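# Load the sawn bar into the lathe chuck, clamp, shut

## Task

Take the sawn bar from the rack and put it into the lathe chuck. The clean end (the one without the saw burr) must sit against the stop steps at the back of the jaws, and the bar must be coaxial with the spindle. The chuck must be clamped on the bar and the lathe door must be shut.

## Robot and tools

Robot: two UR12e-type arms, left_arm and right_arm, each carrying a Robotiq 140 mm two-finger gripper and a wrist camera (cam_left_wrist, cam_right_wrist, 672x504). The fingers can fold at a hinge. A part held near the fingertips (outer quarter of the pads) is gripped normally. Held closer to the palm, a thin part may slip out, a thick one may be squeezed harder than asked, and a fingertip jammed against a surface folds easily, which spoils the next grip.

Frames: results give positions in metres and quaternions (wxyz) in one scene frame. Its origin is at table height, midway between the arms. +z is up, +x points out over the table, and left_arm is on the +y side. The lathe sits behind the arm bases toward -x with its chuck facing +y. Commanded offsets are not in this frame. They use each arm's current Hand target axes: the gripper's +z runs along the fingers, the fingers open and close along y, and the camera block sticks out about 10 cm toward +x. end_effector_position is the point between the closed pads. Reported poses may be a few cm off.

The row (shared by execute_actions and move): one flat list of 18 numbers, each from -1 to 1, covering both arms. First left_arm dx, dy, dz, rx, ry, rz, then left gripper position, force_limit, speed, then the same nine for right_arm and right_gripper. dx..rz are offsets, not poses: they count from that arm's Hand target as it was when the action or move began, in that target's own axes. Every row in an action counts from that same start, so sending the same offset again moves the arm further. 1.0 equals 0.6 m or 180 degrees. rx, ry, rz together form a single rotation vector. The controller limits each orientation command to 32 degrees from the measured orientation. Send zeros for all six numbers to hold an arm still or re-command it. Gripper position: +1 is open (140 mm), about -0.8 is where the pads meet, and -1 closes until blocked. force_limit runs from about 14 N at -1 to 58 N at +1 for a slow close; faster closes squeeze harder. speed runs from about 30 mm/s at -1 to 250 mm/s at +1. Gripper numbers are always commands, so repeat the previous values to leave a gripper unchanged.

execute_actions(actions, cameras): runs the actions in sequence. Each action may contain rows (up to 15, one per 1/30 s control step), steps (1 to 450, default 15, never fewer than the number of rows), until (a lathe condition such as {"lathe": {"chuck_state": "clamped"}}; numbers need a comparison like [">=", 1]), and lathe commands: door shut/open, chuck clamp/open, air_blast true, re_chuck true, stop true. After the last row the arms keep heading for that row's target, so far moves need more steps. Ramp offsets up gradually, about 0.01 per row. A value that is invalid rejects the whole call. An empty actions list returns camera images.

move(target, speed, blend, stop_force, zero, blocking, cameras): drives each gripper in a straight line to target. target is one 18-number row, or a list of up to 15 rows, all counted from the same starting Hand targets. speed is in m/s, 0.002 to 3.2, default 0.25. blend is a corner radius in m. stop_force (4 to 120 N) ends an arm's path when it feels a push against its direction; use it slowly for touching things, and leave it out when backing away from a contact. zero picks whether the force baseline is reset. blocking=false returns early; follow it with wait or stop. The result has a move: line (done, off_target, held, fault, moving) and may mention limits=paced or limits=held. The path does not avoid obstacles. Stay clear of an arm's own base.

wait(seconds 0..10); stop() brakes a running move; zoom_image(camera, region [x0,y0,x1,y1], at most 504 px per side); zero_wrist_force(arm); read_manual (licence texts only); finished_scene(scene) ends the scene permanently.

Result lines: Hand target is the base for the next offsets. Tool commands. object_status: 0 moving, 1 blocked while opening, 2 blocked while closing (object gripped), 3 reached position or pads met. position_measured is in counts: 3 open, 75 about 100 mm, 139 about 60 mm, 200 about 20 mm, 230 pads together. Also joint torques, and wrist force/torque in the gripper's axes. Lathe fields: door_state (shut/open/between), chuck_state (open/clamped/closed_empty/between), seat_state (home means the bar end rests on all three steps; only reliable after clamping), turret_state (home/away/alarm), and the answers to commands.

Lathe notes: door and chuck respond only when the turret is home. Open jaws do not hold anything, so keep the bar supported until the chuck reports clamped. air_blast clears chips from the steps, but only when no part is in or near the chuck. re_chuck needs the door shut and the chuck clamped; it pushes a bar lying within about 1 cm of the steps home in about 16 s. Wait for turret_state home before finishing. A bar further off causes an alarm.

Avoid: pushes of about 150 N, or joint contact torque beyond the limits, which freeze the arm for 10 s. Don't aim targets beyond firm contact. Keep the arms and grippers from pressing on each other. No slams, drops, releasing parts while they move, or knocking anything to the floor or into the chip pan. Avoid long reaching holds that overheat motors. Keep heavy parts from levering on the gripper.

Each tool is called after "Emit:" as name(argument=value, ...) on one line, values as JSON.

## Session

Emit:
execute_actions(actions=[])

Scene clock: 0.00 s.
left_arm: end_effector_position=(+0.6479, +0.7024, +0.2605) position_measured=3 object_status=3 end_effector_quat_wxyz=(-0.416, -0.373, +0.655, -0.509) | right_arm: end_effector_position=(+0.2326, -0.3122, +0.1797) position_measured=3 object_status=3 end_effector_quat_wxyz=(-0.355, +0.022, +0.935, +0.011)
Joint positions: left_arm=[0.301 -1.066 1.823 -1.071 -2.686 0.084] | right_arm=[0.023 -1.777 2.466 -1.536 -1.499 0.073]
Joint velocities: within noise
Joint torques (N m): no reading
Wrist force (N): no reading
Wrist torque (N m): no reading
Wrist force, peak (N): no reading
Hand target: left_arm +0.6479, +0.7024, +0.2605; -0.416, -0.373, +0.655, -0.509 | right_arm +0.2326, -0.3122, +0.1797; -0.355, +0.022, +0.935, +0.011
Tool commands: left_gripper/position=+1.0 left_gripper/force_limit=+1.0 left_gripper/speed=+1.0 right_gripper/position=+1.0 right_gripper/force_limit=+1.0 right_gripper/speed=+1.0
lathe: door_state=shut chuck_state=open seat_state=open turret_state=home door_answer=taken chuck_answer=taken re_chuck_answer=taken

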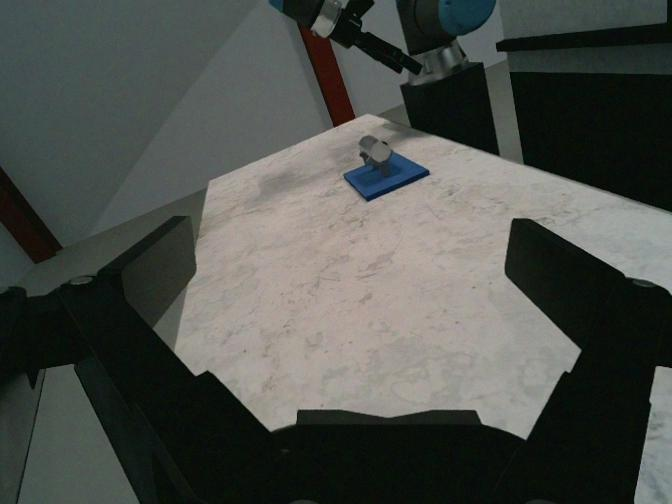

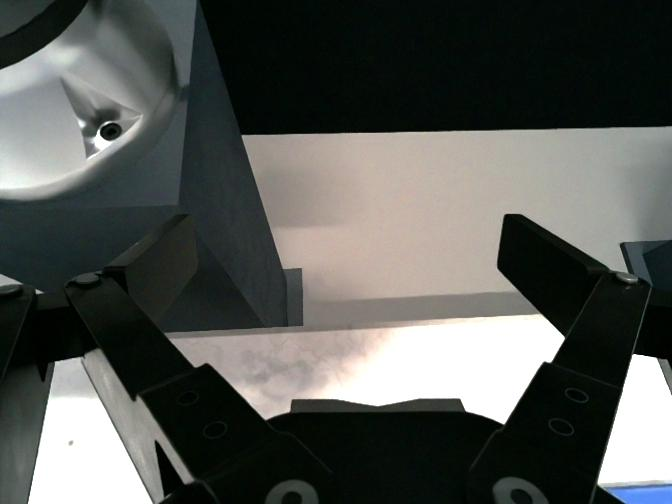

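Emit:
execute_actions(actions=[{"lathe":{"door":"open"},"steps":1}])

Emit:
move(target=[0,0,0,0,0,0,1,1,1,0.076,0.432,-0.3755,0,-0.231,0,1,1,1], cameras=["all"])

Scene clock: 31.33 s.
left_arm: end_effector_position=(+0.6479, +0.7024, +0.2605) position_measured=3 object_status=3 end_effector_quat_wxyz=(-0.416, -0.373, +0.655, -0.509) | right_arm: end_effector_position=(+0.2326, -0.3122, +0.1797) position_measured=3 object_status=3 end_effector_quat_wxyz=(-0.355, +0.022, +0.935, +0.011)
Joint positions: left_arm=[0.301 -1.066 1.823 -1.071 -2.686 0.084] | right_arm=[0.023 -1.777 2.466 -1.536 -1.499 0.073]
Joint torques (N m): left_arm=[0.75 -73.46 -31 -0.43 -0.96 0.39] | right_arm=[-0.61 -18.75 -36.01 -0.96 0.74 0.44]
Wrist force (N): left_arm=[-0.2 0.1 0.1] | right_arm=[0.4 0.7 -0.3]
Wrist torque (N m): left_arm=[0.02 0.03 0.00] | right_arm=[0.17 -0.10 0.01]
Wrist force, peak (N): left_arm=[0.2 -0.9 -0.4] | right_arm=[0.2 1.1 -0.7]
Hand target: left_arm +0.6479, +0.7024, +0.2605; -0.416, -0.373, +0.655, -0.509 | right_arm +0.2326, -0.3122, +0.1797; -0.355, +0.022, +0.935, +0.011
Tool commands: left_gripper/position=+1.0 left_gripper/force_limit=+1.0 left_gripper/speed=+1.0 right_gripper/position=+1.0 right_gripper/force_limit=+1.0 right_gripper/speed=+1.0
lathe: door_state=between chuck_state=open seat_state=open turret_state=home door_answer=taken chuck_answer=taken re_chuck_answer=taken

Scene clock: 33.40 s.
left_arm: end_effector_position=(+0.6479, +0.7024, +0.2605) position_measured=3 object_status=3 end_effector_quat_wxyz=(-0.416, -0.373, +0.655, -0.509) | right_arm: end_effector_position=(+0.3604, -0.0600, +0.3797) position_measured=3 object_status=3 end_effector_quat_wxyz=(+0.000, +0.024, +1.000, +0.002)
Joint positions: left_arm=[0.301 -1.066 1.823 -1.071 -2.686 0.084] | right_arm=[0.64 -1.823 2.09 -1.84 -1.567 0.719]
Joint torques (N m): left_arm=[-1.87 -73.54 -31.82 0.06 -1.04 0.52] | right_arm=[16.93 -11.46 -56.76 -8.78 -2.97 2.4]
Wrist force (N): left_arm=[0.2 -0.5 -0.5] | right_arm=[0.8 0.7 -0.3]
Wrist torque (N m): left_arm=[-0.11 -0.05 0.00] | right_arm=[0.07 -0.11 -0.41]
Wrist force, peak (N): left_arm=[0.8 -0.5 -0.2] | right_arm=[1.5 2.8 -1.9]
Hand target: left_arm +0.6479, +0.7024, +0.2605; -0.416, -0.373, +0.655, -0.509 | right_arm +0.3605, -0.0599, +0.3797; +0.000, +0.024, +1.000, +0.002
Off the commanded pose: left_arm 0.000 m, 0 deg | right_arm 0.000 m, 0 deg.
lathe: door_state=open chuck_state=open seat_state=open turret_state=home door_answer=taken chuck_answer=taken re_chuck_answer=taken
move: done

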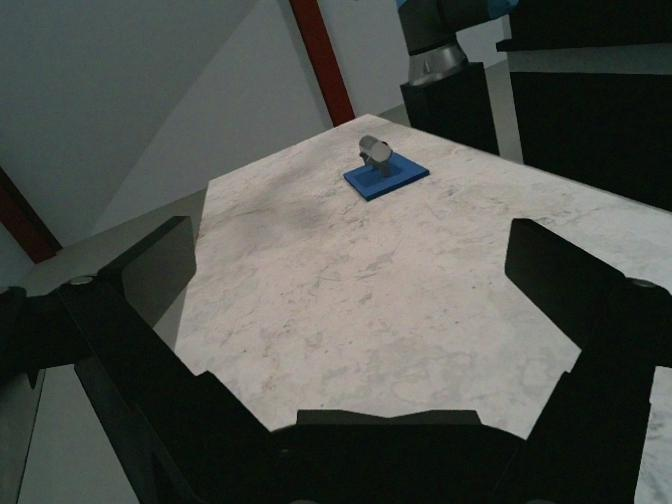

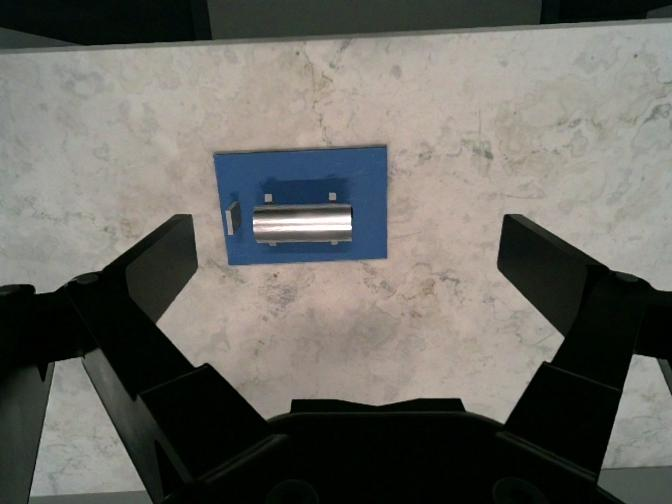

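Emit:
zoom_image(camera="cam_right_wrist", region=[200, 130, 400, 280])

Emit:
zoom_image(camera="cam_left_wrist", region=[320, 110, 460, 215])

Scaled by 2.520.

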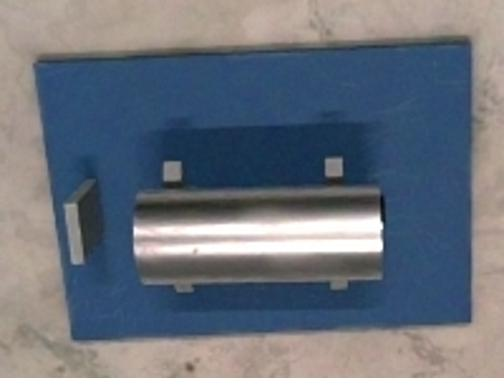

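Scaled by 3.600.

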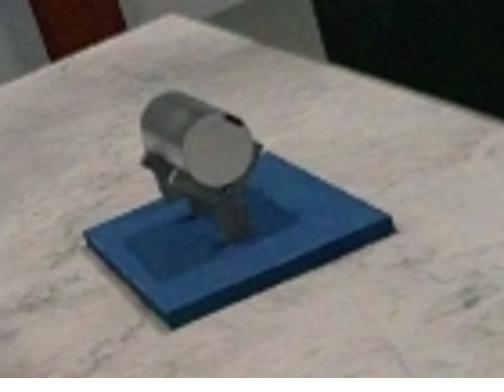

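Emit:
move(target=[0,0,0,0,0,0,1,1,1,0.767,-0.02,-0.117,0,0.5,0,1,1,1], cameras=["cam_right_wrist"])

Scene clock: 68.57 s.
left_arm: end_effector_position=(+0.6479, +0.7024, +0.2605) position_measured=3 object_status=3 end_effector_quat_wxyz=(-0.416, -0.373, +0.655, -0.509) | right_arm: end_effector_position=(-0.0998, -0.0499, +0.4499) position_measured=3 object_status=3 end_effector_quat_wxyz=(+0.707, -0.015, -0.707, -0.019)
Joint positions: left_arm=[0.301 -1.066 1.823 -1.071 -2.686 0.084] | right_arm=[0.801 -1.601 2.195 -0.593 -0.69 -0.005]
Joint torques (N m): left_arm=[-0.93 -74.93 -31.09 0.08 -1 1.21] | right_arm=[17.29 -19.61 -27.18 6.09 3.12 -2.61]
Wrist force (N): left_arm=[0.1 -0.6 0.1] | right_arm=[-1.1 0.1 0.2]
Wrist torque (N m): left_arm=[-0.13 -0.03 0.00] | right_arm=[-0.14 0.40 0.17]
Wrist force, peak (N): left_arm=[0.7 0.1 -0.8] | right_arm=[-1.7 0.5 1.1]
Hand target: left_arm +0.6479, +0.7024, +0.2605; -0.416, -0.373, +0.655, -0.509 | right_arm -0.0998, -0.0499, +0.4500; +0.707, -0.015, -0.707, -0.019
Off the commanded pose: left_arm 0.000 m, 0 deg | right_arm 0.000 m, 0 deg.
lathe: door_state=open chuck_state=open seat_state=open turret_state=home door_answer=taken chuck_answer=taken re_chuck_answer=taken
move: done
Images, in order (width x height): cam_right_wrist 672x504.

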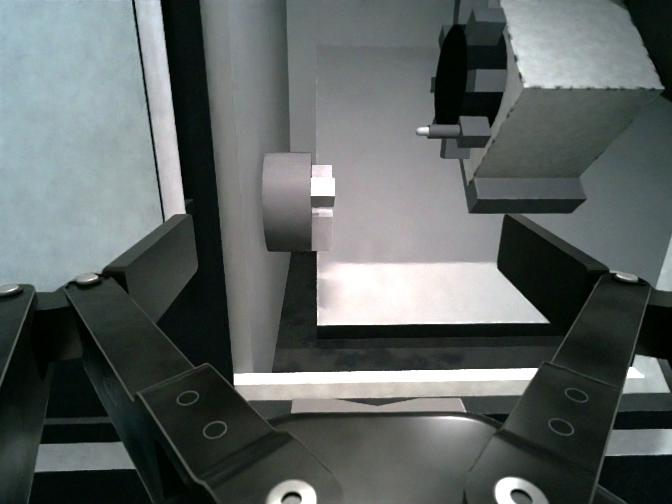

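Emit:
move(target=[0,0,0,0,0,0,1,1,1,-0.117,0.167,0,0,0,0.5,1,1,1], cameras=["cam_right_wrist"])

Scene clock: 86.30 s.
left_arm: end_effector_position=(+0.6479, +0.7024, +0.2605) position_measured=3 object_status=3 end_effector_quat_wxyz=(-0.416, -0.373, +0.655, -0.509) | right_arm: end_effector_position=(-0.0949, +0.0505, +0.3802) position_measured=3 object_status=3 end_effector_quat_wxyz=(+0.513, -0.511, -0.489, +0.486)
Joint positions: left_arm=[0.301 -1.066 1.823 -1.071 -2.686 0.084] | right_arm=[0.919 -1.362 2.081 -0.719 -0.573 1.565]
Joint torques (N m): left_arm=[0.17 -74.46 -30.63 -0.04 -1.3 1.34] | right_arm=[16.99 -36.68 -41.46 -1.91 3.3 2.36]
Wrist force (N): left_arm=[-0.1 -0.4 -0.6] | right_arm=[-1.1 1.6 -0.5]
Wrist torque (N m): left_arm=[-0.10 0.05 -0.01] | right_arm=[-0.18 0.47 -0.26]
Wrist force, peak (N): left_arm=[0.7 -0.5 -0.7] | right_arm=[-1.4 2.3 -0.5]
Hand target: left_arm +0.6479, +0.7024, +0.2605; -0.416, -0.373, +0.655, -0.509 | right_arm -0.0949, +0.0505, +0.3802; +0.513, -0.511, -0.489, +0.487
Off the commanded pose: left_arm 0.000 m, 0 deg | right_arm 0.000 m, 0 deg.
lathe: door_state=open chuck_state=open seat_state=open turret_state=home door_answer=taken chuck_answer=taken re_chuck_answer=taken
move: done
Images, in order (width x height): cam_right_wrist 672x504.

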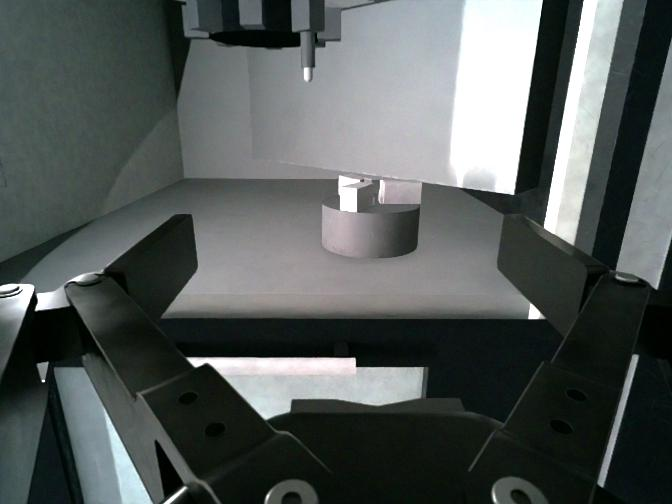

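Emit:
zoom_image(camera="cam_right_wrist", region=[300, 150, 450, 270])

Emit:
execute_actions(actions=[{"lathe":{"air_blast":true},"steps":1}])

Scaled by 3.360.

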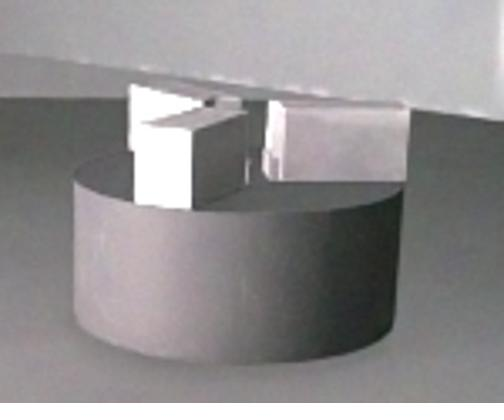

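Scene clock: 133.43 s.
left_arm: end_effector_position=(+0.6479, +0.7024, +0.2605) position_measured=3 object_status=3 end_effector_quat_wxyz=(-0.416, -0.373, +0.655, -0.509) | right_arm: end_effector_position=(-0.0949, +0.0505, +0.3802) position_measured=3 object_status=3 end_effector_quat_wxyz=(+0.513, -0.511, -0.489, +0.487)
Joint positions: left_arm=[0.301 -1.066 1.823 -1.071 -2.686 0.084] | right_arm=[0.919 -1.362 2.081 -0.719 -0.573 1.566]
Joint torques (N m): left_arm=[-1.17 -75.5 -30.74 -0.19 -1.05 1.26] | right_arm=[15.57 -49.47 -40.6 -1.71 1.69 2.27]
Wrist force (N): left_arm=[-0.1 -0.5 0.1] | right_arm=[-0.6 1.9 -0.6]
Wrist torque (N m): left_arm=[-0.11 0.02 0.00] | right_arm=[-0.13 0.37 -0.26]
Wrist force, peak (N): left_arm=[-0.1 -0.5 -0.9] | right_arm=[-1.1 2.6 -1.2]
Hand target: left_arm +0.6479, +0.7024, +0.2605; -0.416, -0.373, +0.655, -0.509 | right_arm -0.0949, +0.0505, +0.3802; +0.513, -0.511, -0.489, +0.487
Tool commands: left_gripper/position=+1.0 left_gripper/force_limit=+1.0 left_gripper/speed=+1.0 right_gripper/position=+1.0 right_gripper/force_limit=+1.0 right_gripper/speed=+1.0
Off the commanded pose: left_arm 0.000 m, 0 deg | right_arm 0.000 m, 0 deg.
lathe: door_state=open chuck_state=open seat_state=open turret_state=home door_answer=taken chuck_answer=taken re_chuck_answer=taken

Emit:
move(target=[[0,0,0,0,0,0,1,1,1,-0.147,-0.034,-0.767,-0.385,-0.385,-0.385,1,1,1],[0,0,0,0,0,0,1,1,1,-0.493,0.331,-0.916,-0.431,0.302,-0.302,1,1,1]], blend=[0.05,0], cameras=["all"])

Scene clock: 185.53 s.
left_arm: end_effector_position=(+0.6479, +0.7024, +0.2605) position_measured=3 object_status=3 end_effector_quat_wxyz=(-0.416, -0.373, +0.655, -0.509) | right_arm: end_effector_position=(+0.4397, -0.2706, +0.1801) position_measured=3 object_status=3 end_effector_quat_wxyz=(-0.397, +0.592, +0.564, +0.417)
Joint positions: left_arm=[0.301 -1.066 1.823 -1.071 -2.686 0.084] | right_arm=[-0.716 -1.618 2.653 -1.576 -0.713 0.427]
Joint torques (N m): left_arm=[-0.04 -75.37 -31.42 -0.16 -1.27 1.1] | right_arm=[-18.02 -8.37 -15.43 -4.58 4.56 -2.5]
Wrist force (N): left_arm=[0.5 0.0 -0.5] | right_arm=[-0.7 0.6 0.3]
Wrist torque (N m): left_arm=[0.00 -0.09 0.00] | right_arm=[-0.02 0.28 0.12]
Wrist force, peak (N): left_arm=[0.6 -0.5 -0.8] | right_arm=[-1.3 2.9 0.1]
Hand target: left_arm +0.6479, +0.7024, +0.2605; -0.416, -0.373, +0.655, -0.509 | right_arm +0.4397, -0.2706, +0.1801; -0.397, +0.592, +0.564, +0.417
Off the commanded pose: left_arm 0.000 m, 0 deg | right_arm 0.000 m, 0 deg.
lathe: door_state=open chuck_state=open seat_state=open turret_state=home door_answer=taken chuck_answer=taken re_chuck_answer=taken
move: done

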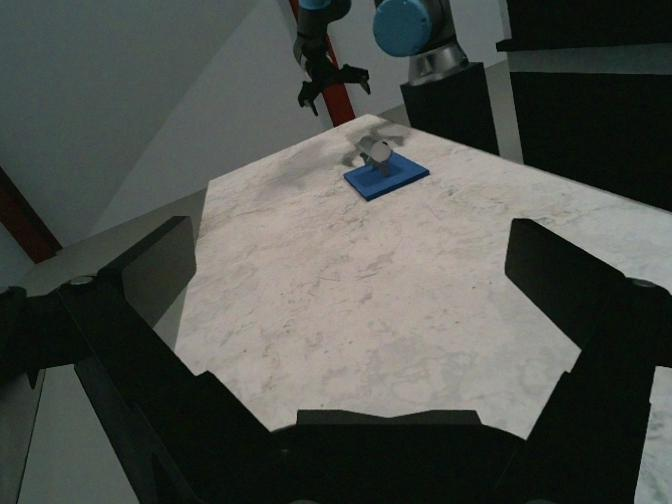

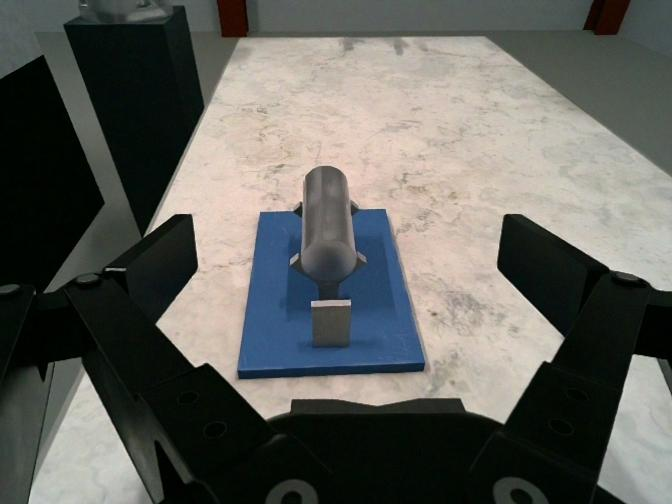

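Emit:
zoom_image(camera="cam_right_wrist", region=[270, 150, 400, 250])

Emit:
zoom_image(camera="cam_right_wrist", region=[280, 220, 380, 300])

Emit:
zoom_image(camera="cam_left_wrist", region=[350, 125, 410, 185])

Scaled by 3.877.

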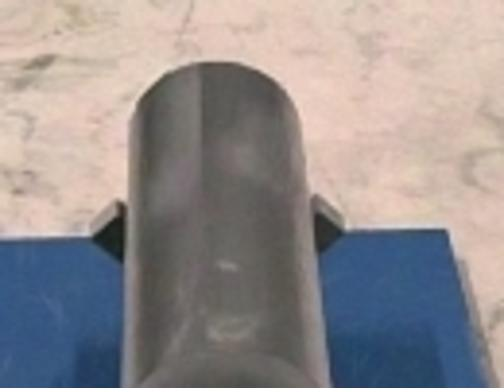

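Scaled by 5.040.

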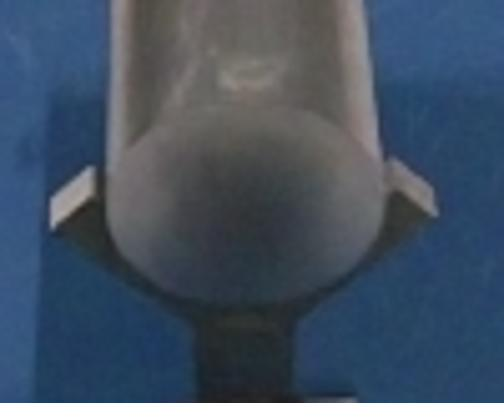

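Scaled by 8.400.

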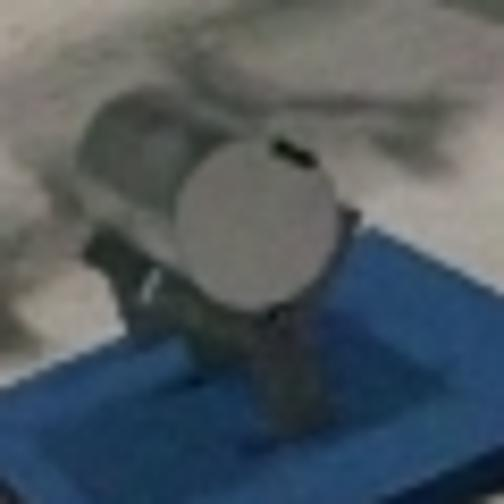

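Emit:
move(target=[0.359,0.08,0.761,-0.581,0.058,0.647,1,1,1,0.048,0.167,-0.602,0,0,0,1,1,1])

Emit:
move(target=[-0.57,-0.03,0.033,0,0,0,1,1,1,0,0,0,0,0,0,1,1,1], cameras=["all"])

Scene clock: 235.13 s.
left_arm: end_effector_position=(+0.4474, +0.2524, +0.3806) position_measured=3 object_status=3 end_effector_quat_wxyz=(+0.000, +0.707, +0.708, -0.001) | right_arm: end_effector_position=(+0.5238, -0.6055, +0.3289) position_measured=3 object_status=3 end_effector_quat_wxyz=(-0.397, +0.592, +0.564, +0.417)
Joint positions: left_arm=[-1.047 -1.741 2.025 -1.856 -1.573 0.489] | right_arm=[-1.062 -1.465 2.086 -1.027 -1.022 0.221]
Joint torques (N m): left_arm=[-16.49 -47.04 -39.38 -6.7 3.46 2.35] | right_arm=[-19.81 -30.5 -45.66 4.53 -2.19 -2.57]
Wrist force (N): left_arm=[1.0 -1.1 0.3] | right_arm=[-1.0 0.5 -0.2]
Wrist torque (N m): left_arm=[-0.35 -0.11 -0.32] | right_arm=[-0.05 0.28 0.20]
Wrist force, peak (N): left_arm=[0.5 -2.5 0.2] | right_arm=[-1.1 1.7 0.0]
Hand target: left_arm +0.4473, +0.2523, +0.3806; +0.000, +0.707, +0.707, -0.001 | right_arm +0.5238, -0.6055, +0.3289; -0.397, +0.592, +0.564, +0.417
Off the commanded pose: left_arm 0.000 m, 0 deg | right_arm 0.000 m, 0 deg.
lathe: door_state=open chuck_state=open seat_state=open turret_state=home door_answer=taken chuck_answer=taken re_chuck_answer=taken
move: done

Scene clock: 237.13 s.
left_arm: end_effector_position=(+0.4297, -0.0896, +0.3617) position_measured=3 object_status=3 end_effector_quat_wxyz=(+0.001, +0.707, +0.707, -0.001) | right_arm: end_effector_position=(+0.5238, -0.6055, +0.3289) position_measured=3 object_status=3 end_effector_quat_wxyz=(-0.397, +0.592, +0.564, +0.417)
Joint positions: left_arm=[-1.254 -1.286 1.575 -1.862 -1.573 0.282] | right_arm=[-1.062 -1.465 2.086 -1.027 -1.022 0.221]
Joint torques (N m): left_arm=[-13.81 -58.2 -51.89 -2.21 1.69 -2.02] | right_arm=[-18.43 -30.56 -45.12 4.74 -2.17 -2.4]
Wrist force (N): left_arm=[1.5 -1.6 0.3] | right_arm=[-1.1 0.4 -0.7]
Wrist torque (N m): left_arm=[-0.44 -0.20 -0.09] | right_arm=[-0.07 0.30 0.21]
Wrist force, peak (N): left_arm=[3.9 -1.4 -0.3] | right_arm=[-1.5 0.5 -1.1]
Hand target: left_arm +0.4297, -0.0897, +0.3617; +0.000, +0.707, +0.707, -0.001 | right_arm +0.5238, -0.6055, +0.3289; -0.397, +0.592, +0.564, +0.417
Off the commanded pose: left_arm 0.000 m, 0 deg | right_arm 0.000 m, 0 deg.
lathe: door_state=open chuck_state=open seat_state=open turret_state=home door_answer=taken chuck_answer=taken re_chuck_answer=taken
move: done

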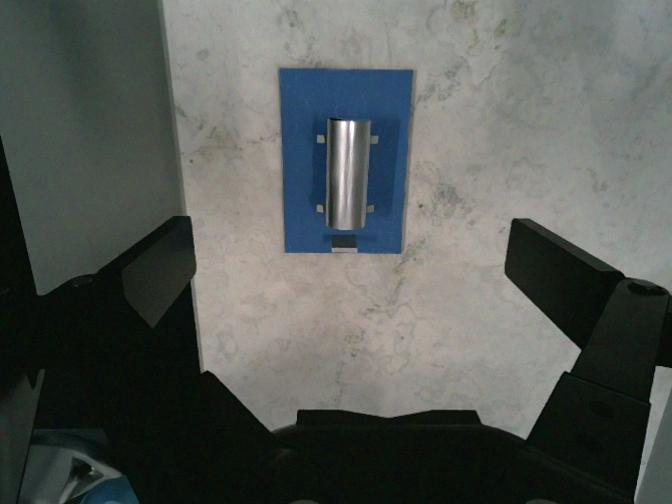

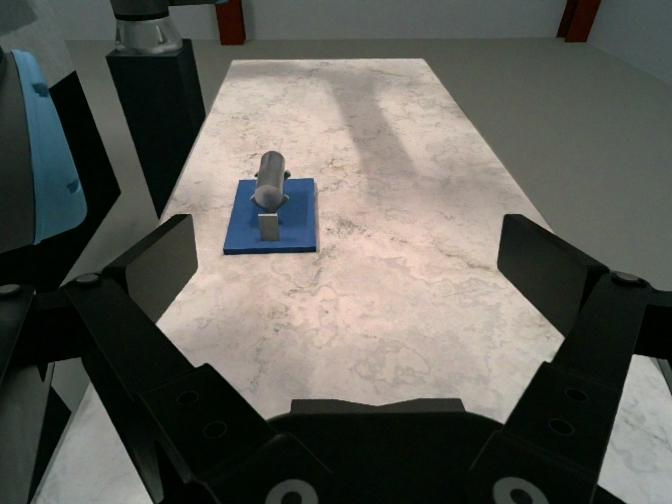

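Emit:
zoom_image(camera="cam_left_wrist", region=[270, 60, 430, 260])

Scaled by 2.520.

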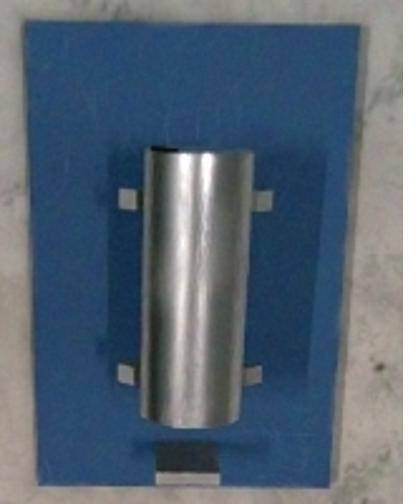

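Emit:
move(target=[-0.0088,0.0038,0.27,0,0,0,0.07,1,1,0,0,0,0,0,0,1,1,1], cameras=["cam_left_wrist"])

Emit:
zoom_image(camera="cam_left_wrist", region=[260, 90, 460, 290])

Scene clock: 261.43 s.
left_arm: end_effector_position=(+0.4317, -0.0954, +0.1998) position_measured=121 object_status=3 end_effector_quat_wxyz=(+0.000, +0.707, +0.707, -0.001) | right_arm: end_effector_position=(+0.5238, -0.6055, +0.3289) position_measured=3 object_status=3 end_effector_quat_wxyz=(-0.397, +0.592, +0.564, +0.417)
Joint positions: left_arm=[-1.254 -1.168 1.721 -2.127 -1.573 0.282] | right_arm=[-1.062 -1.465 2.086 -1.027 -1.022 0.221]
Joint torques (N m): left_arm=[14.13 -63.56 -34.19 -7.63 1.27 2.54] | right_arm=[-17.57 -30.66 -43.82 4.04 -1.91 -2.33]
Wrist force (N): left_arm=[1.4 -1.3 0.1] | right_arm=[-0.9 0.4 -0.5]
Wrist torque (N m): left_arm=[-0.33 -0.15 -0.12] | right_arm=[-0.08 0.24 0.20]
Wrist force, peak (N): left_arm=[1.5 -1.2 2.8] | right_arm=[-1.8 1.0 0.2]
Hand target: left_arm +0.4317, -0.0954, +0.1997; +0.000, +0.707, +0.707, -0.001 | right_arm +0.5238, -0.6055, +0.3289; -0.397, +0.592, +0.564, +0.417
Off the commanded pose: left_arm 0.000 m, 0 deg | right_arm 0.000 m, 0 deg.
lathe: door_state=open chuck_state=open seat_state=open turret_state=home door_answer=taken chuck_answer=taken re_chuck_answer=taken
move: done
Images, in order (width x height): cam_left_wrist 672x504.

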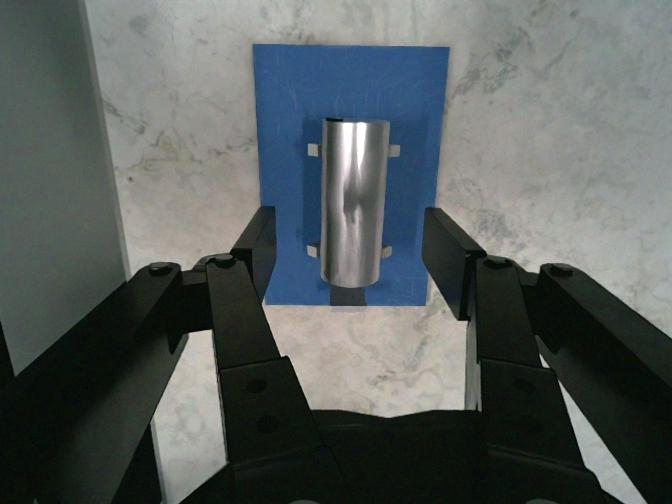

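Scaled by 2.520.

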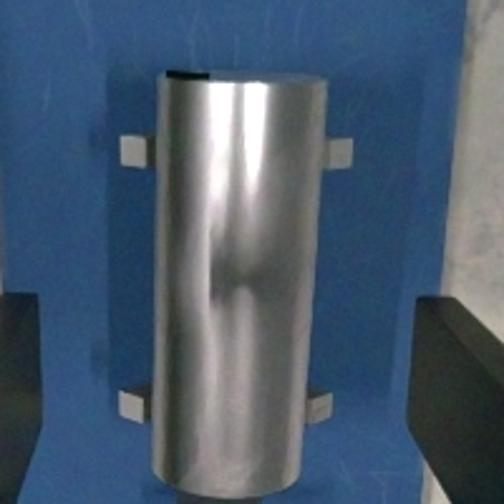

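Emit:
move(target=[0,0,0.125,0,0,0,0.07,1,1,0,0,0,0,0,0,1,1,1], cameras=["all"])

Emit:
zoom_image(camera="cam_right_wrist", region=[200, 120, 340, 270])

Emit:
zoom_image(camera="cam_left_wrist", region=[250, 90, 450, 310])

Scene clock: 292.00 s.
left_arm: end_effector_position=(+0.4317, -0.0956, +0.1248) position_measured=121 object_status=3 end_effector_quat_wxyz=(+0.000, +0.707, +0.707, -0.001) | right_arm: end_effector_position=(+0.5238, -0.6055, +0.3289) position_measured=3 object_status=3 end_effector_quat_wxyz=(-0.397, +0.592, +0.564, +0.417)
Joint positions: left_arm=[-1.254 -1.096 1.77 -2.247 -1.573 0.282] | right_arm=[-1.062 -1.465 2.086 -1.027 -1.022 0.221]
Joint torques (N m): left_arm=[-13.66 -66.4 -30.93 -6.8 1.88 -0.47] | right_arm=[-16.35 -32.27 -42.75 4.06 -1.94 -2.17]
Wrist force (N): left_arm=[0.9 -1.3 0.1] | right_arm=[-0.4 0.8 0.0]
Wrist torque (N m): left_arm=[-0.32 -0.02 -0.10] | right_arm=[0.01 0.17 0.20]
Wrist force, peak (N): left_arm=[1.4 -1.7 1.9] | right_arm=[-1.6 1.1 -0.7]
Hand target: left_arm +0.4317, -0.0956, +0.1247; +0.000, +0.707, +0.707, -0.001 | right_arm +0.5238, -0.6055, +0.3289; -0.397, +0.592, +0.564, +0.417
Off the commanded pose: left_arm 0.000 m, 0 deg | right_arm 0.000 m, 0 deg.
lathe: door_state=open chuck_state=open seat_state=open turret_state=home door_answer=taken chuck_answer=taken re_chuck_answer=taken
move: done

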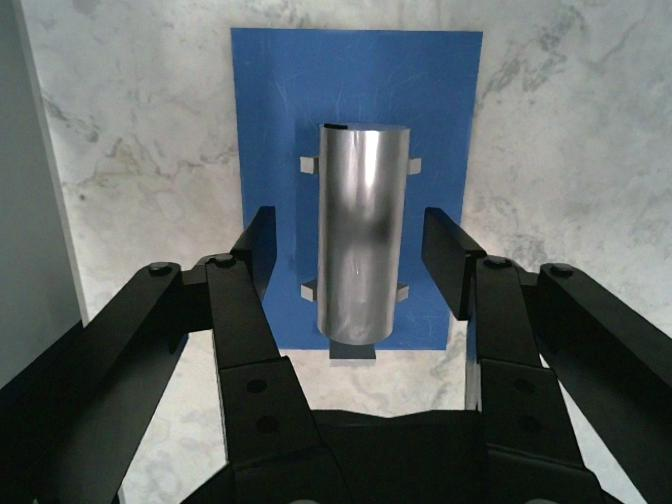

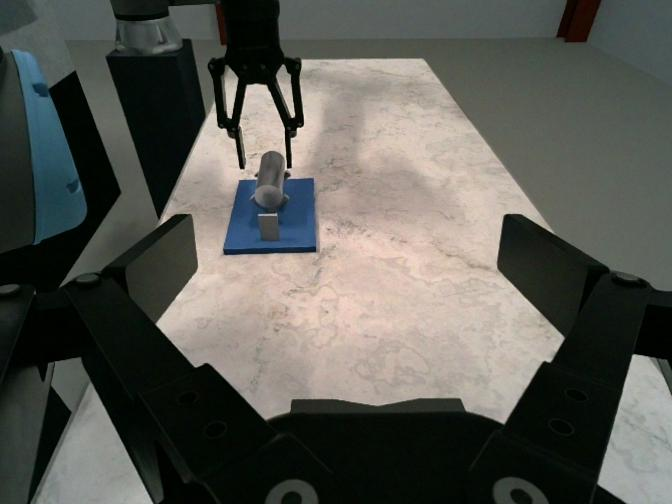

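Scaled by 3.360.

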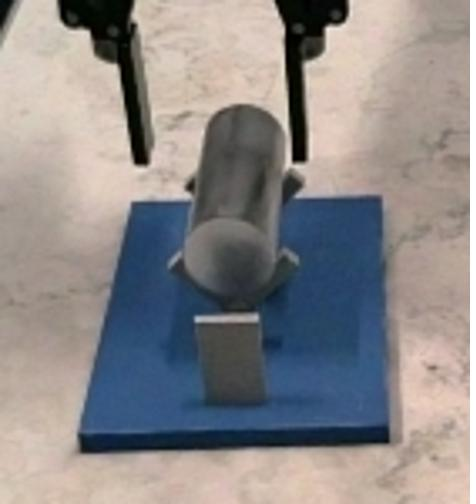

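Scaled by 2.291.

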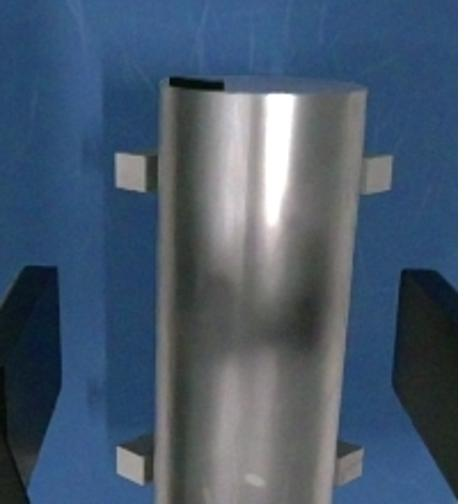

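Emit:
move(target=[0,0.0025,0.023,0,0,0,0.07,1,1,0,0,0,0,0,0,1,1,1], speed=0.1, cameras=["all"])

Emit:
zoom_image(camera="cam_right_wrist", region=[200, 120, 340, 270])

Emit:
execute_actions(actions=[{"rows":[[0,0,0,0,0,0,-1,0.1,-1,0,0,0,0,0,0,1,1,1]],"steps":90}], cameras=["all"])

Scene clock: 311.67 s.
left_arm: end_effector_position=(+0.4331, -0.0957, +0.1110) position_measured=121 object_status=3 end_effector_quat_wxyz=(+0.000, +0.707, +0.707, -0.001) | right_arm: end_effector_position=(+0.5238, -0.6055, +0.3289) position_measured=3 object_status=3 end_effector_quat_wxyz=(-0.397, +0.592, +0.564, +0.417)
Joint positions: left_arm=[-1.252 -1.081 1.776 -2.268 -1.573 0.284] | right_arm=[-1.062 -1.465 2.086 -1.027 -1.022 0.221]
Joint torques (N m): left_arm=[13.06 -66.4 -30.34 -6.67 2.59 2.47] | right_arm=[-16.92 -33.33 -41.58 3.84 -1.67 -2.35]
Wrist force (N): left_arm=[1.3 -1.0 0.2] | right_arm=[-1.1 0.5 -0.2]
Wrist torque (N m): left_arm=[-0.26 -0.14 -0.30] | right_arm=[-0.07 0.30 0.20]
Wrist force, peak (N): left_arm=[1.5 -1.8 0.3] | right_arm=[-1.2 1.5 -0.9]
Hand target: left_arm +0.4331, -0.0956, +0.1109; +0.000, +0.707, +0.707, -0.001 | right_arm +0.5238, -0.6055, +0.3289; -0.397, +0.592, +0.564, +0.417
Off the commanded pose: left_arm 0.000 m, 0 deg | right_arm 0.000 m, 0 deg.
lathe: door_state=open chuck_state=open seat_state=open turret_state=home door_answer=taken chuck_answer=taken re_chuck_answer=taken
move: done

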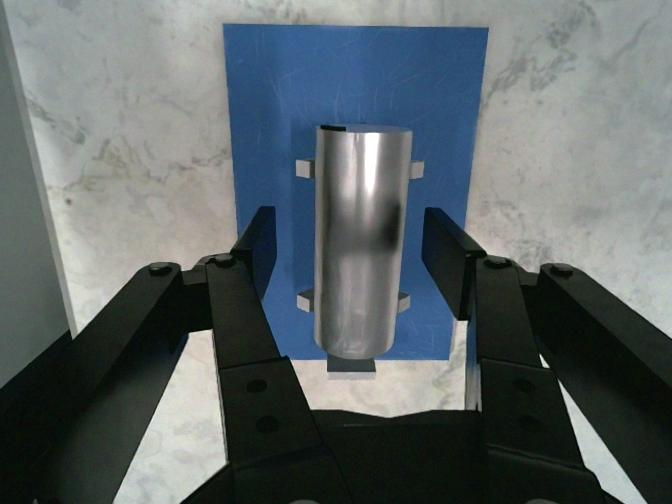

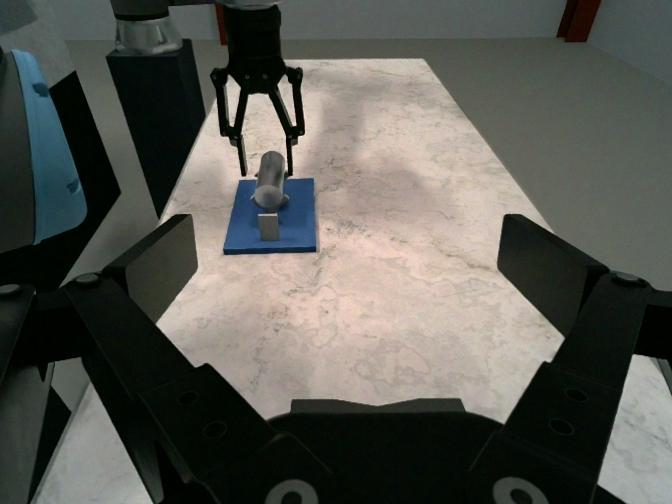

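Scaled by 3.360.

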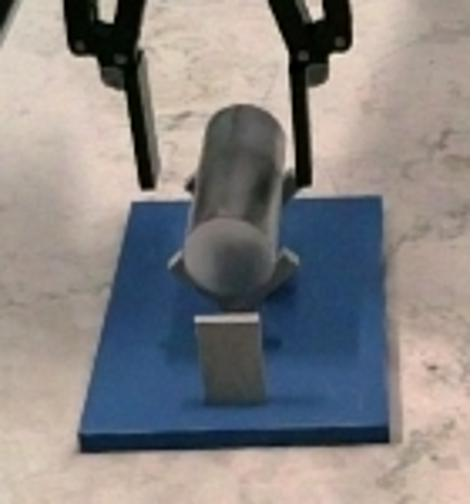

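Scene clock: 314.87 s.
left_arm: end_effector_position=(+0.4331, -0.0956, +0.1109) position_measured=161 object_status=2 end_effector_quat_wxyz=(+0.000, +0.707, +0.707, -0.001) | right_arm: end_effector_position=(+0.5238, -0.6055, +0.3289) position_measured=3 object_status=3 end_effector_quat_wxyz=(-0.397, +0.592, +0.564, +0.417)
Joint positions: left_arm=[-1.252 -1.08 1.776 -2.269 -1.573 0.284] | right_arm=[-1.062 -1.465 2.086 -1.027 -1.022 0.221]
Joint torques (N m): left_arm=[-84.92 -32.94 1.21 8.25 -37.36 0.46] | right_arm=[-17.95 -32.81 -41.72 3.78 -1.68 -2.27]
Wrist force (N): left_arm=[12.0 81.2 -42.8] | right_arm=[-0.8 0.9 -0.1]
Wrist torque (N m): left_arm=[-4.00 0.37 -0.17] | right_arm=[0.03 0.25 0.20]
Wrist force, peak (N): left_arm=[12.0 81.4 -43.4] | right_arm=[-1.4 1.0 -1.1]
Hand target: left_arm +0.4331, -0.0956, +0.1109; +0.000, +0.707, +0.707, -0.001 | right_arm +0.5238, -0.6055, +0.3289; -0.397, +0.592, +0.564, +0.417
Off the commanded pose: left_arm 0.000 m, 0 deg | right_arm 0.000 m, 0 deg.
lathe: door_state=open chuck_state=open seat_state=open turret_state=home door_answer=taken chuck_answer=taken re_chuck_answer=taken

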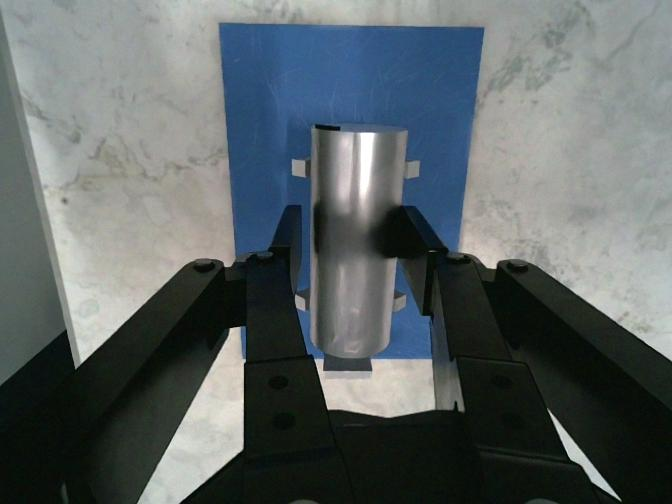

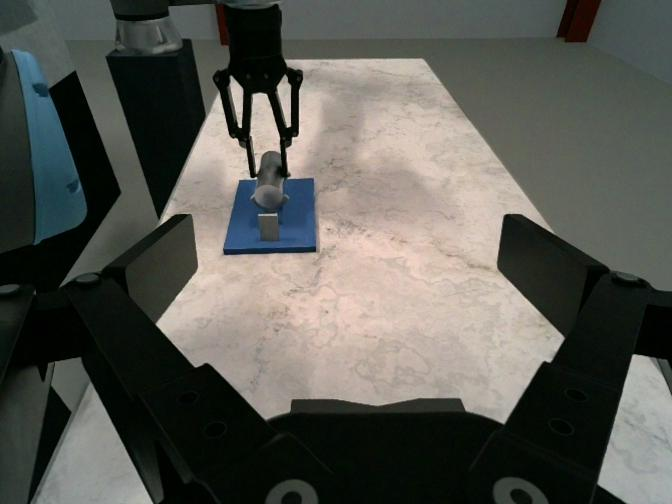

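Emit:
execute_actions(actions=[{"rows":[[0,0,0,0,0,0,0.07,0.1,-1,0,0,0,0,0,0,1,1,1]],"steps":45},{"rows":[[0,0.0039,0,0,0,0,0.07,0.1,-1,0,0,0,0,0,0,1,1,1]],"steps":15},{"rows":[[0,0,0,0,0,0,-1,-1,-1,0,0,0,0,0,0,1,1,1]],"steps":90}], cameras=["cam_left_wrist"])

Scene clock: 330.33 s.
left_arm: end_effector_position=(+0.4355, -0.0956, +0.1109) position_measured=159 object_status=2 end_effector_quat_wxyz=(+0.000, +0.707, +0.707, -0.001) | right_arm: end_effector_position=(+0.5238, -0.6055, +0.3289) position_measured=3 object_status=3 end_effector_quat_wxyz=(-0.397, +0.592, +0.564, +0.417)
Joint positions: left_arm=[-1.25 -1.079 1.774 -2.268 -1.573 0.286] | right_arm=[-1.062 -1.465 2.086 -1.027 -1.022 0.221]
Joint torques (N m): left_arm=[-33.97 -67.12 -19.46 -2.02 -14.25 0.81] | right_arm=[-17.59 -31.96 -40.29 3.72 -1.48 -2.18]
Wrist force (N): left_arm=[2.1 24.0 -11.2] | right_arm=[-0.6 0.6 -0.4]
Wrist torque (N m): left_arm=[-1.37 -0.02 -0.14] | right_arm=[-0.04 0.22 0.20]
Wrist force, peak (N): left_arm=[11.9 81.7 -43.8] | right_arm=[-1.9 0.8 -0.4]
Hand target: left_arm +0.4355, -0.0956, +0.1109; +0.000, +0.707, +0.707, -0.001 | right_arm +0.5238, -0.6055, +0.3289; -0.397, +0.592, +0.564, +0.417
Off the commanded pose: left_arm 0.000 m, 0 deg | right_arm 0.000 m, 0 deg.
lathe: door_state=open chuck_state=open seat_state=open turret_state=home door_answer=taken chuck_answer=taken re_chuck_answer=taken
Images, in order (width x height): cam_left_wrist 672x504.

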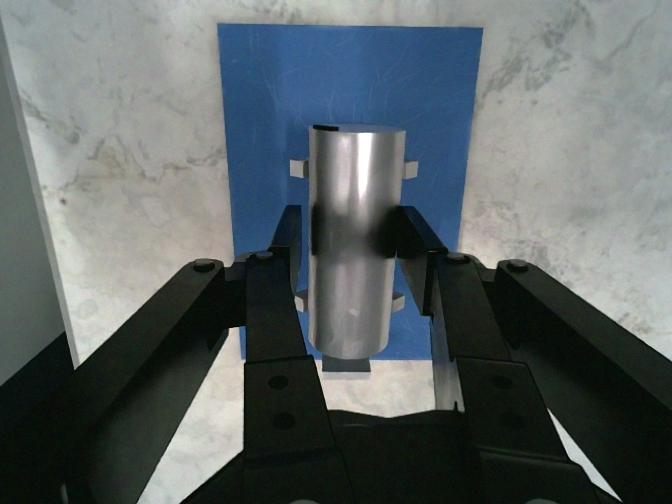

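Emit:
execute_actions(actions=[{"rows":[[0,0,0,0,0,0,0.07,-1,-1,0,0,0,0,0,0,1,1,1]],"steps":45},{"rows":[[0,0.0042,0,0,0,0,0.07,0.1,-1,0,0,0,0,0,0,1,1,1]],"steps":15},{"rows":[[0,0,0,0,0,0,-1,-1,-1,0,0,0,0,0,0,1,1,1]],"steps":90}], cameras=["cam_left_wrist"])

Scene clock: 350.83 s.
left_arm: end_effector_position=(+0.4380, -0.0956, +0.1109) position_measured=164 object_status=2 end_effector_quat_wxyz=(+0.000, +0.707, +0.707, -0.001) | right_arm: end_effector_position=(+0.5238, -0.6055, +0.3289) position_measured=3 object_status=3 end_effector_quat_wxyz=(-0.397, +0.592, +0.564, +0.417)
Joint positions: left_arm=[-1.247 -1.077 1.771 -2.267 -1.573 0.289] | right_arm=[-1.062 -1.465 2.086 -1.027 -1.022 0.221]
Joint torques (N m): left_arm=[-7.77 -67.04 -29.74 -2.31 -1.6 0.34] | right_arm=[-15.6 -33.43 -39.15 3.49 -1.62 -2.12]
Wrist force (N): left_arm=[2.6 0.0 -5.3] | right_arm=[-1.0 0.7 -0.2]
Wrist torque (N m): left_arm=[-0.50 -0.01 -0.14] | right_arm=[-0.01 0.31 0.20]
Wrist force, peak (N): left_arm=[2.3 24.4 -11.7] | right_arm=[-1.7 0.6 -0.8]
Hand target: left_arm +0.4380, -0.0956, +0.1109; +0.000, +0.707, +0.707, -0.001 | right_arm +0.5238, -0.6055, +0.3289; -0.397, +0.592, +0.564, +0.417
Off the commanded pose: left_arm 0.000 m, 0 deg | right_arm 0.000 m, 0 deg.
lathe: door_state=open chuck_state=open seat_state=open turret_state=home door_answer=taken chuck_answer=taken re_chuck_answer=taken
Images, in order (width x height): cam_left_wrist 672x504.

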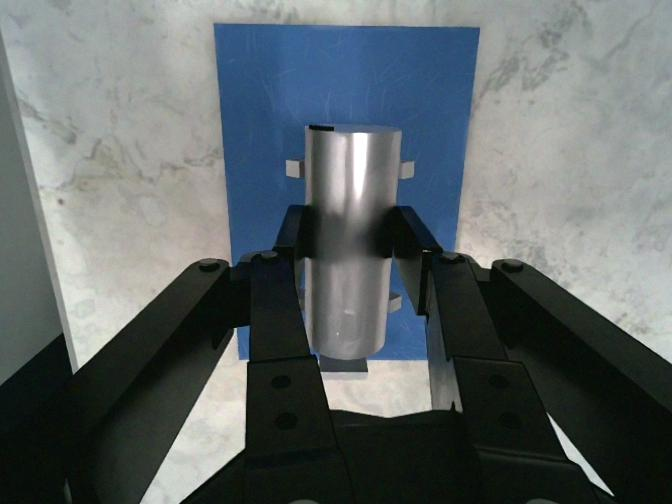

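Emit:
execute_actions(actions=[{"rows":[[0,0,0,0,0,0,-0.98,0.2,-1,0,0,0,0,0,0,1,1,1]],"steps":40}])

Emit:
move(target=[0,0,-0.1,0,0,0,-0.98,0.2,-1,0,0,0,0,0,0,1,1,1], speed=0.08, cameras=["all"])

Scene clock: 359.60 s.
left_arm: end_effector_position=(+0.4380, -0.0956, +0.1109) position_measured=166 object_status=2 end_effector_quat_wxyz=(+0.000, +0.707, +0.707, -0.001) | right_arm: end_effector_position=(+0.5238, -0.6055, +0.3289) position_measured=3 object_status=3 end_effector_quat_wxyz=(-0.397, +0.592, +0.564, +0.417)
Joint positions: left_arm=[-1.247 -1.077 1.771 -2.267 -1.573 0.289] | right_arm=[-1.062 -1.465 2.086 -1.027 -1.022 0.221]
Joint torques (N m): left_arm=[-8.69 -68.54 -29.44 -2.58 -4.08 -0.06] | right_arm=[-15.9 -33.18 -39.37 3.63 -1.19 -2.13]
Wrist force (N): left_arm=[8.4 -3.6 -21.5] | right_arm=[-1.1 1.0 -0.6]
Wrist torque (N m): left_arm=[-0.37 0.10 0.08] | right_arm=[0.05 0.34 0.20]
Wrist force, peak (N): left_arm=[8.4 -3.5 -21.6] | right_arm=[-1.7 0.7 -0.7]
Hand target: left_arm +0.4380, -0.0956, +0.1109; +0.000, +0.707, +0.707, -0.001 | right_arm +0.5238, -0.6055, +0.3289; -0.397, +0.592, +0.564, +0.417
Off the commanded pose: left_arm 0.000 m, 0 deg | right_arm 0.000 m, 0 deg.
lathe: door_state=open chuck_state=open seat_state=open turret_state=home door_answer=taken chuck_answer=taken re_chuck_answer=taken

Scene clock: 360.80 s.
left_arm: end_effector_position=(+0.4381, -0.0955, +0.1708) position_measured=166 object_status=2 end_effector_quat_wxyz=(+0.000, +0.707, +0.707, -0.001) | right_arm: end_effector_position=(+0.5238, -0.6055, +0.3289) position_measured=3 object_status=3 end_effector_quat_wxyz=(-0.397, +0.592, +0.564, +0.417)
Joint positions: left_arm=[-1.247 -1.137 1.736 -2.171 -1.573 0.289] | right_arm=[-1.062 -1.465 2.086 -1.027 -1.022 0.221]
Joint torques (N m): left_arm=[13.32 -94.5 -48.54 -2.76 -3.02 2.18] | right_arm=[-14.53 -33.58 -39.11 3.6 -1.26 -2.33]
Wrist force (N): left_arm=[1.4 -0.9 4.3] | right_arm=[-0.9 0.4 -0.3]
Wrist torque (N m): left_arm=[-0.25 -0.11 -0.32] | right_arm=[-0.09 0.28 0.20]
Wrist force, peak (N): left_arm=[7.0 -2.9 -19.7] | right_arm=[-1.4 0.5 -1.1]
Hand target: left_arm +0.4381, -0.0955, +0.1709; +0.000, +0.707, +0.707, -0.001 | right_arm +0.5238, -0.6055, +0.3289; -0.397, +0.592, +0.564, +0.417
Off the commanded pose: left_arm 0.000 m, 0 deg | right_arm 0.000 m, 0 deg.
lathe: door_state=open chuck_state=open seat_state=open turret_state=home door_answer=taken chuck_answer=taken re_chuck_answer=taken
move: done

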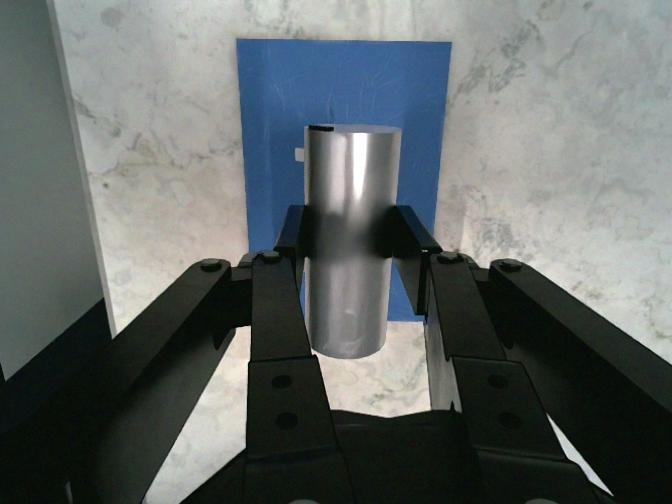

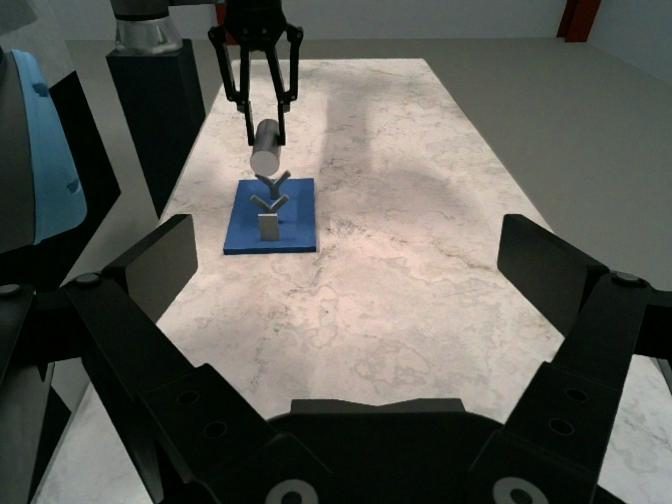

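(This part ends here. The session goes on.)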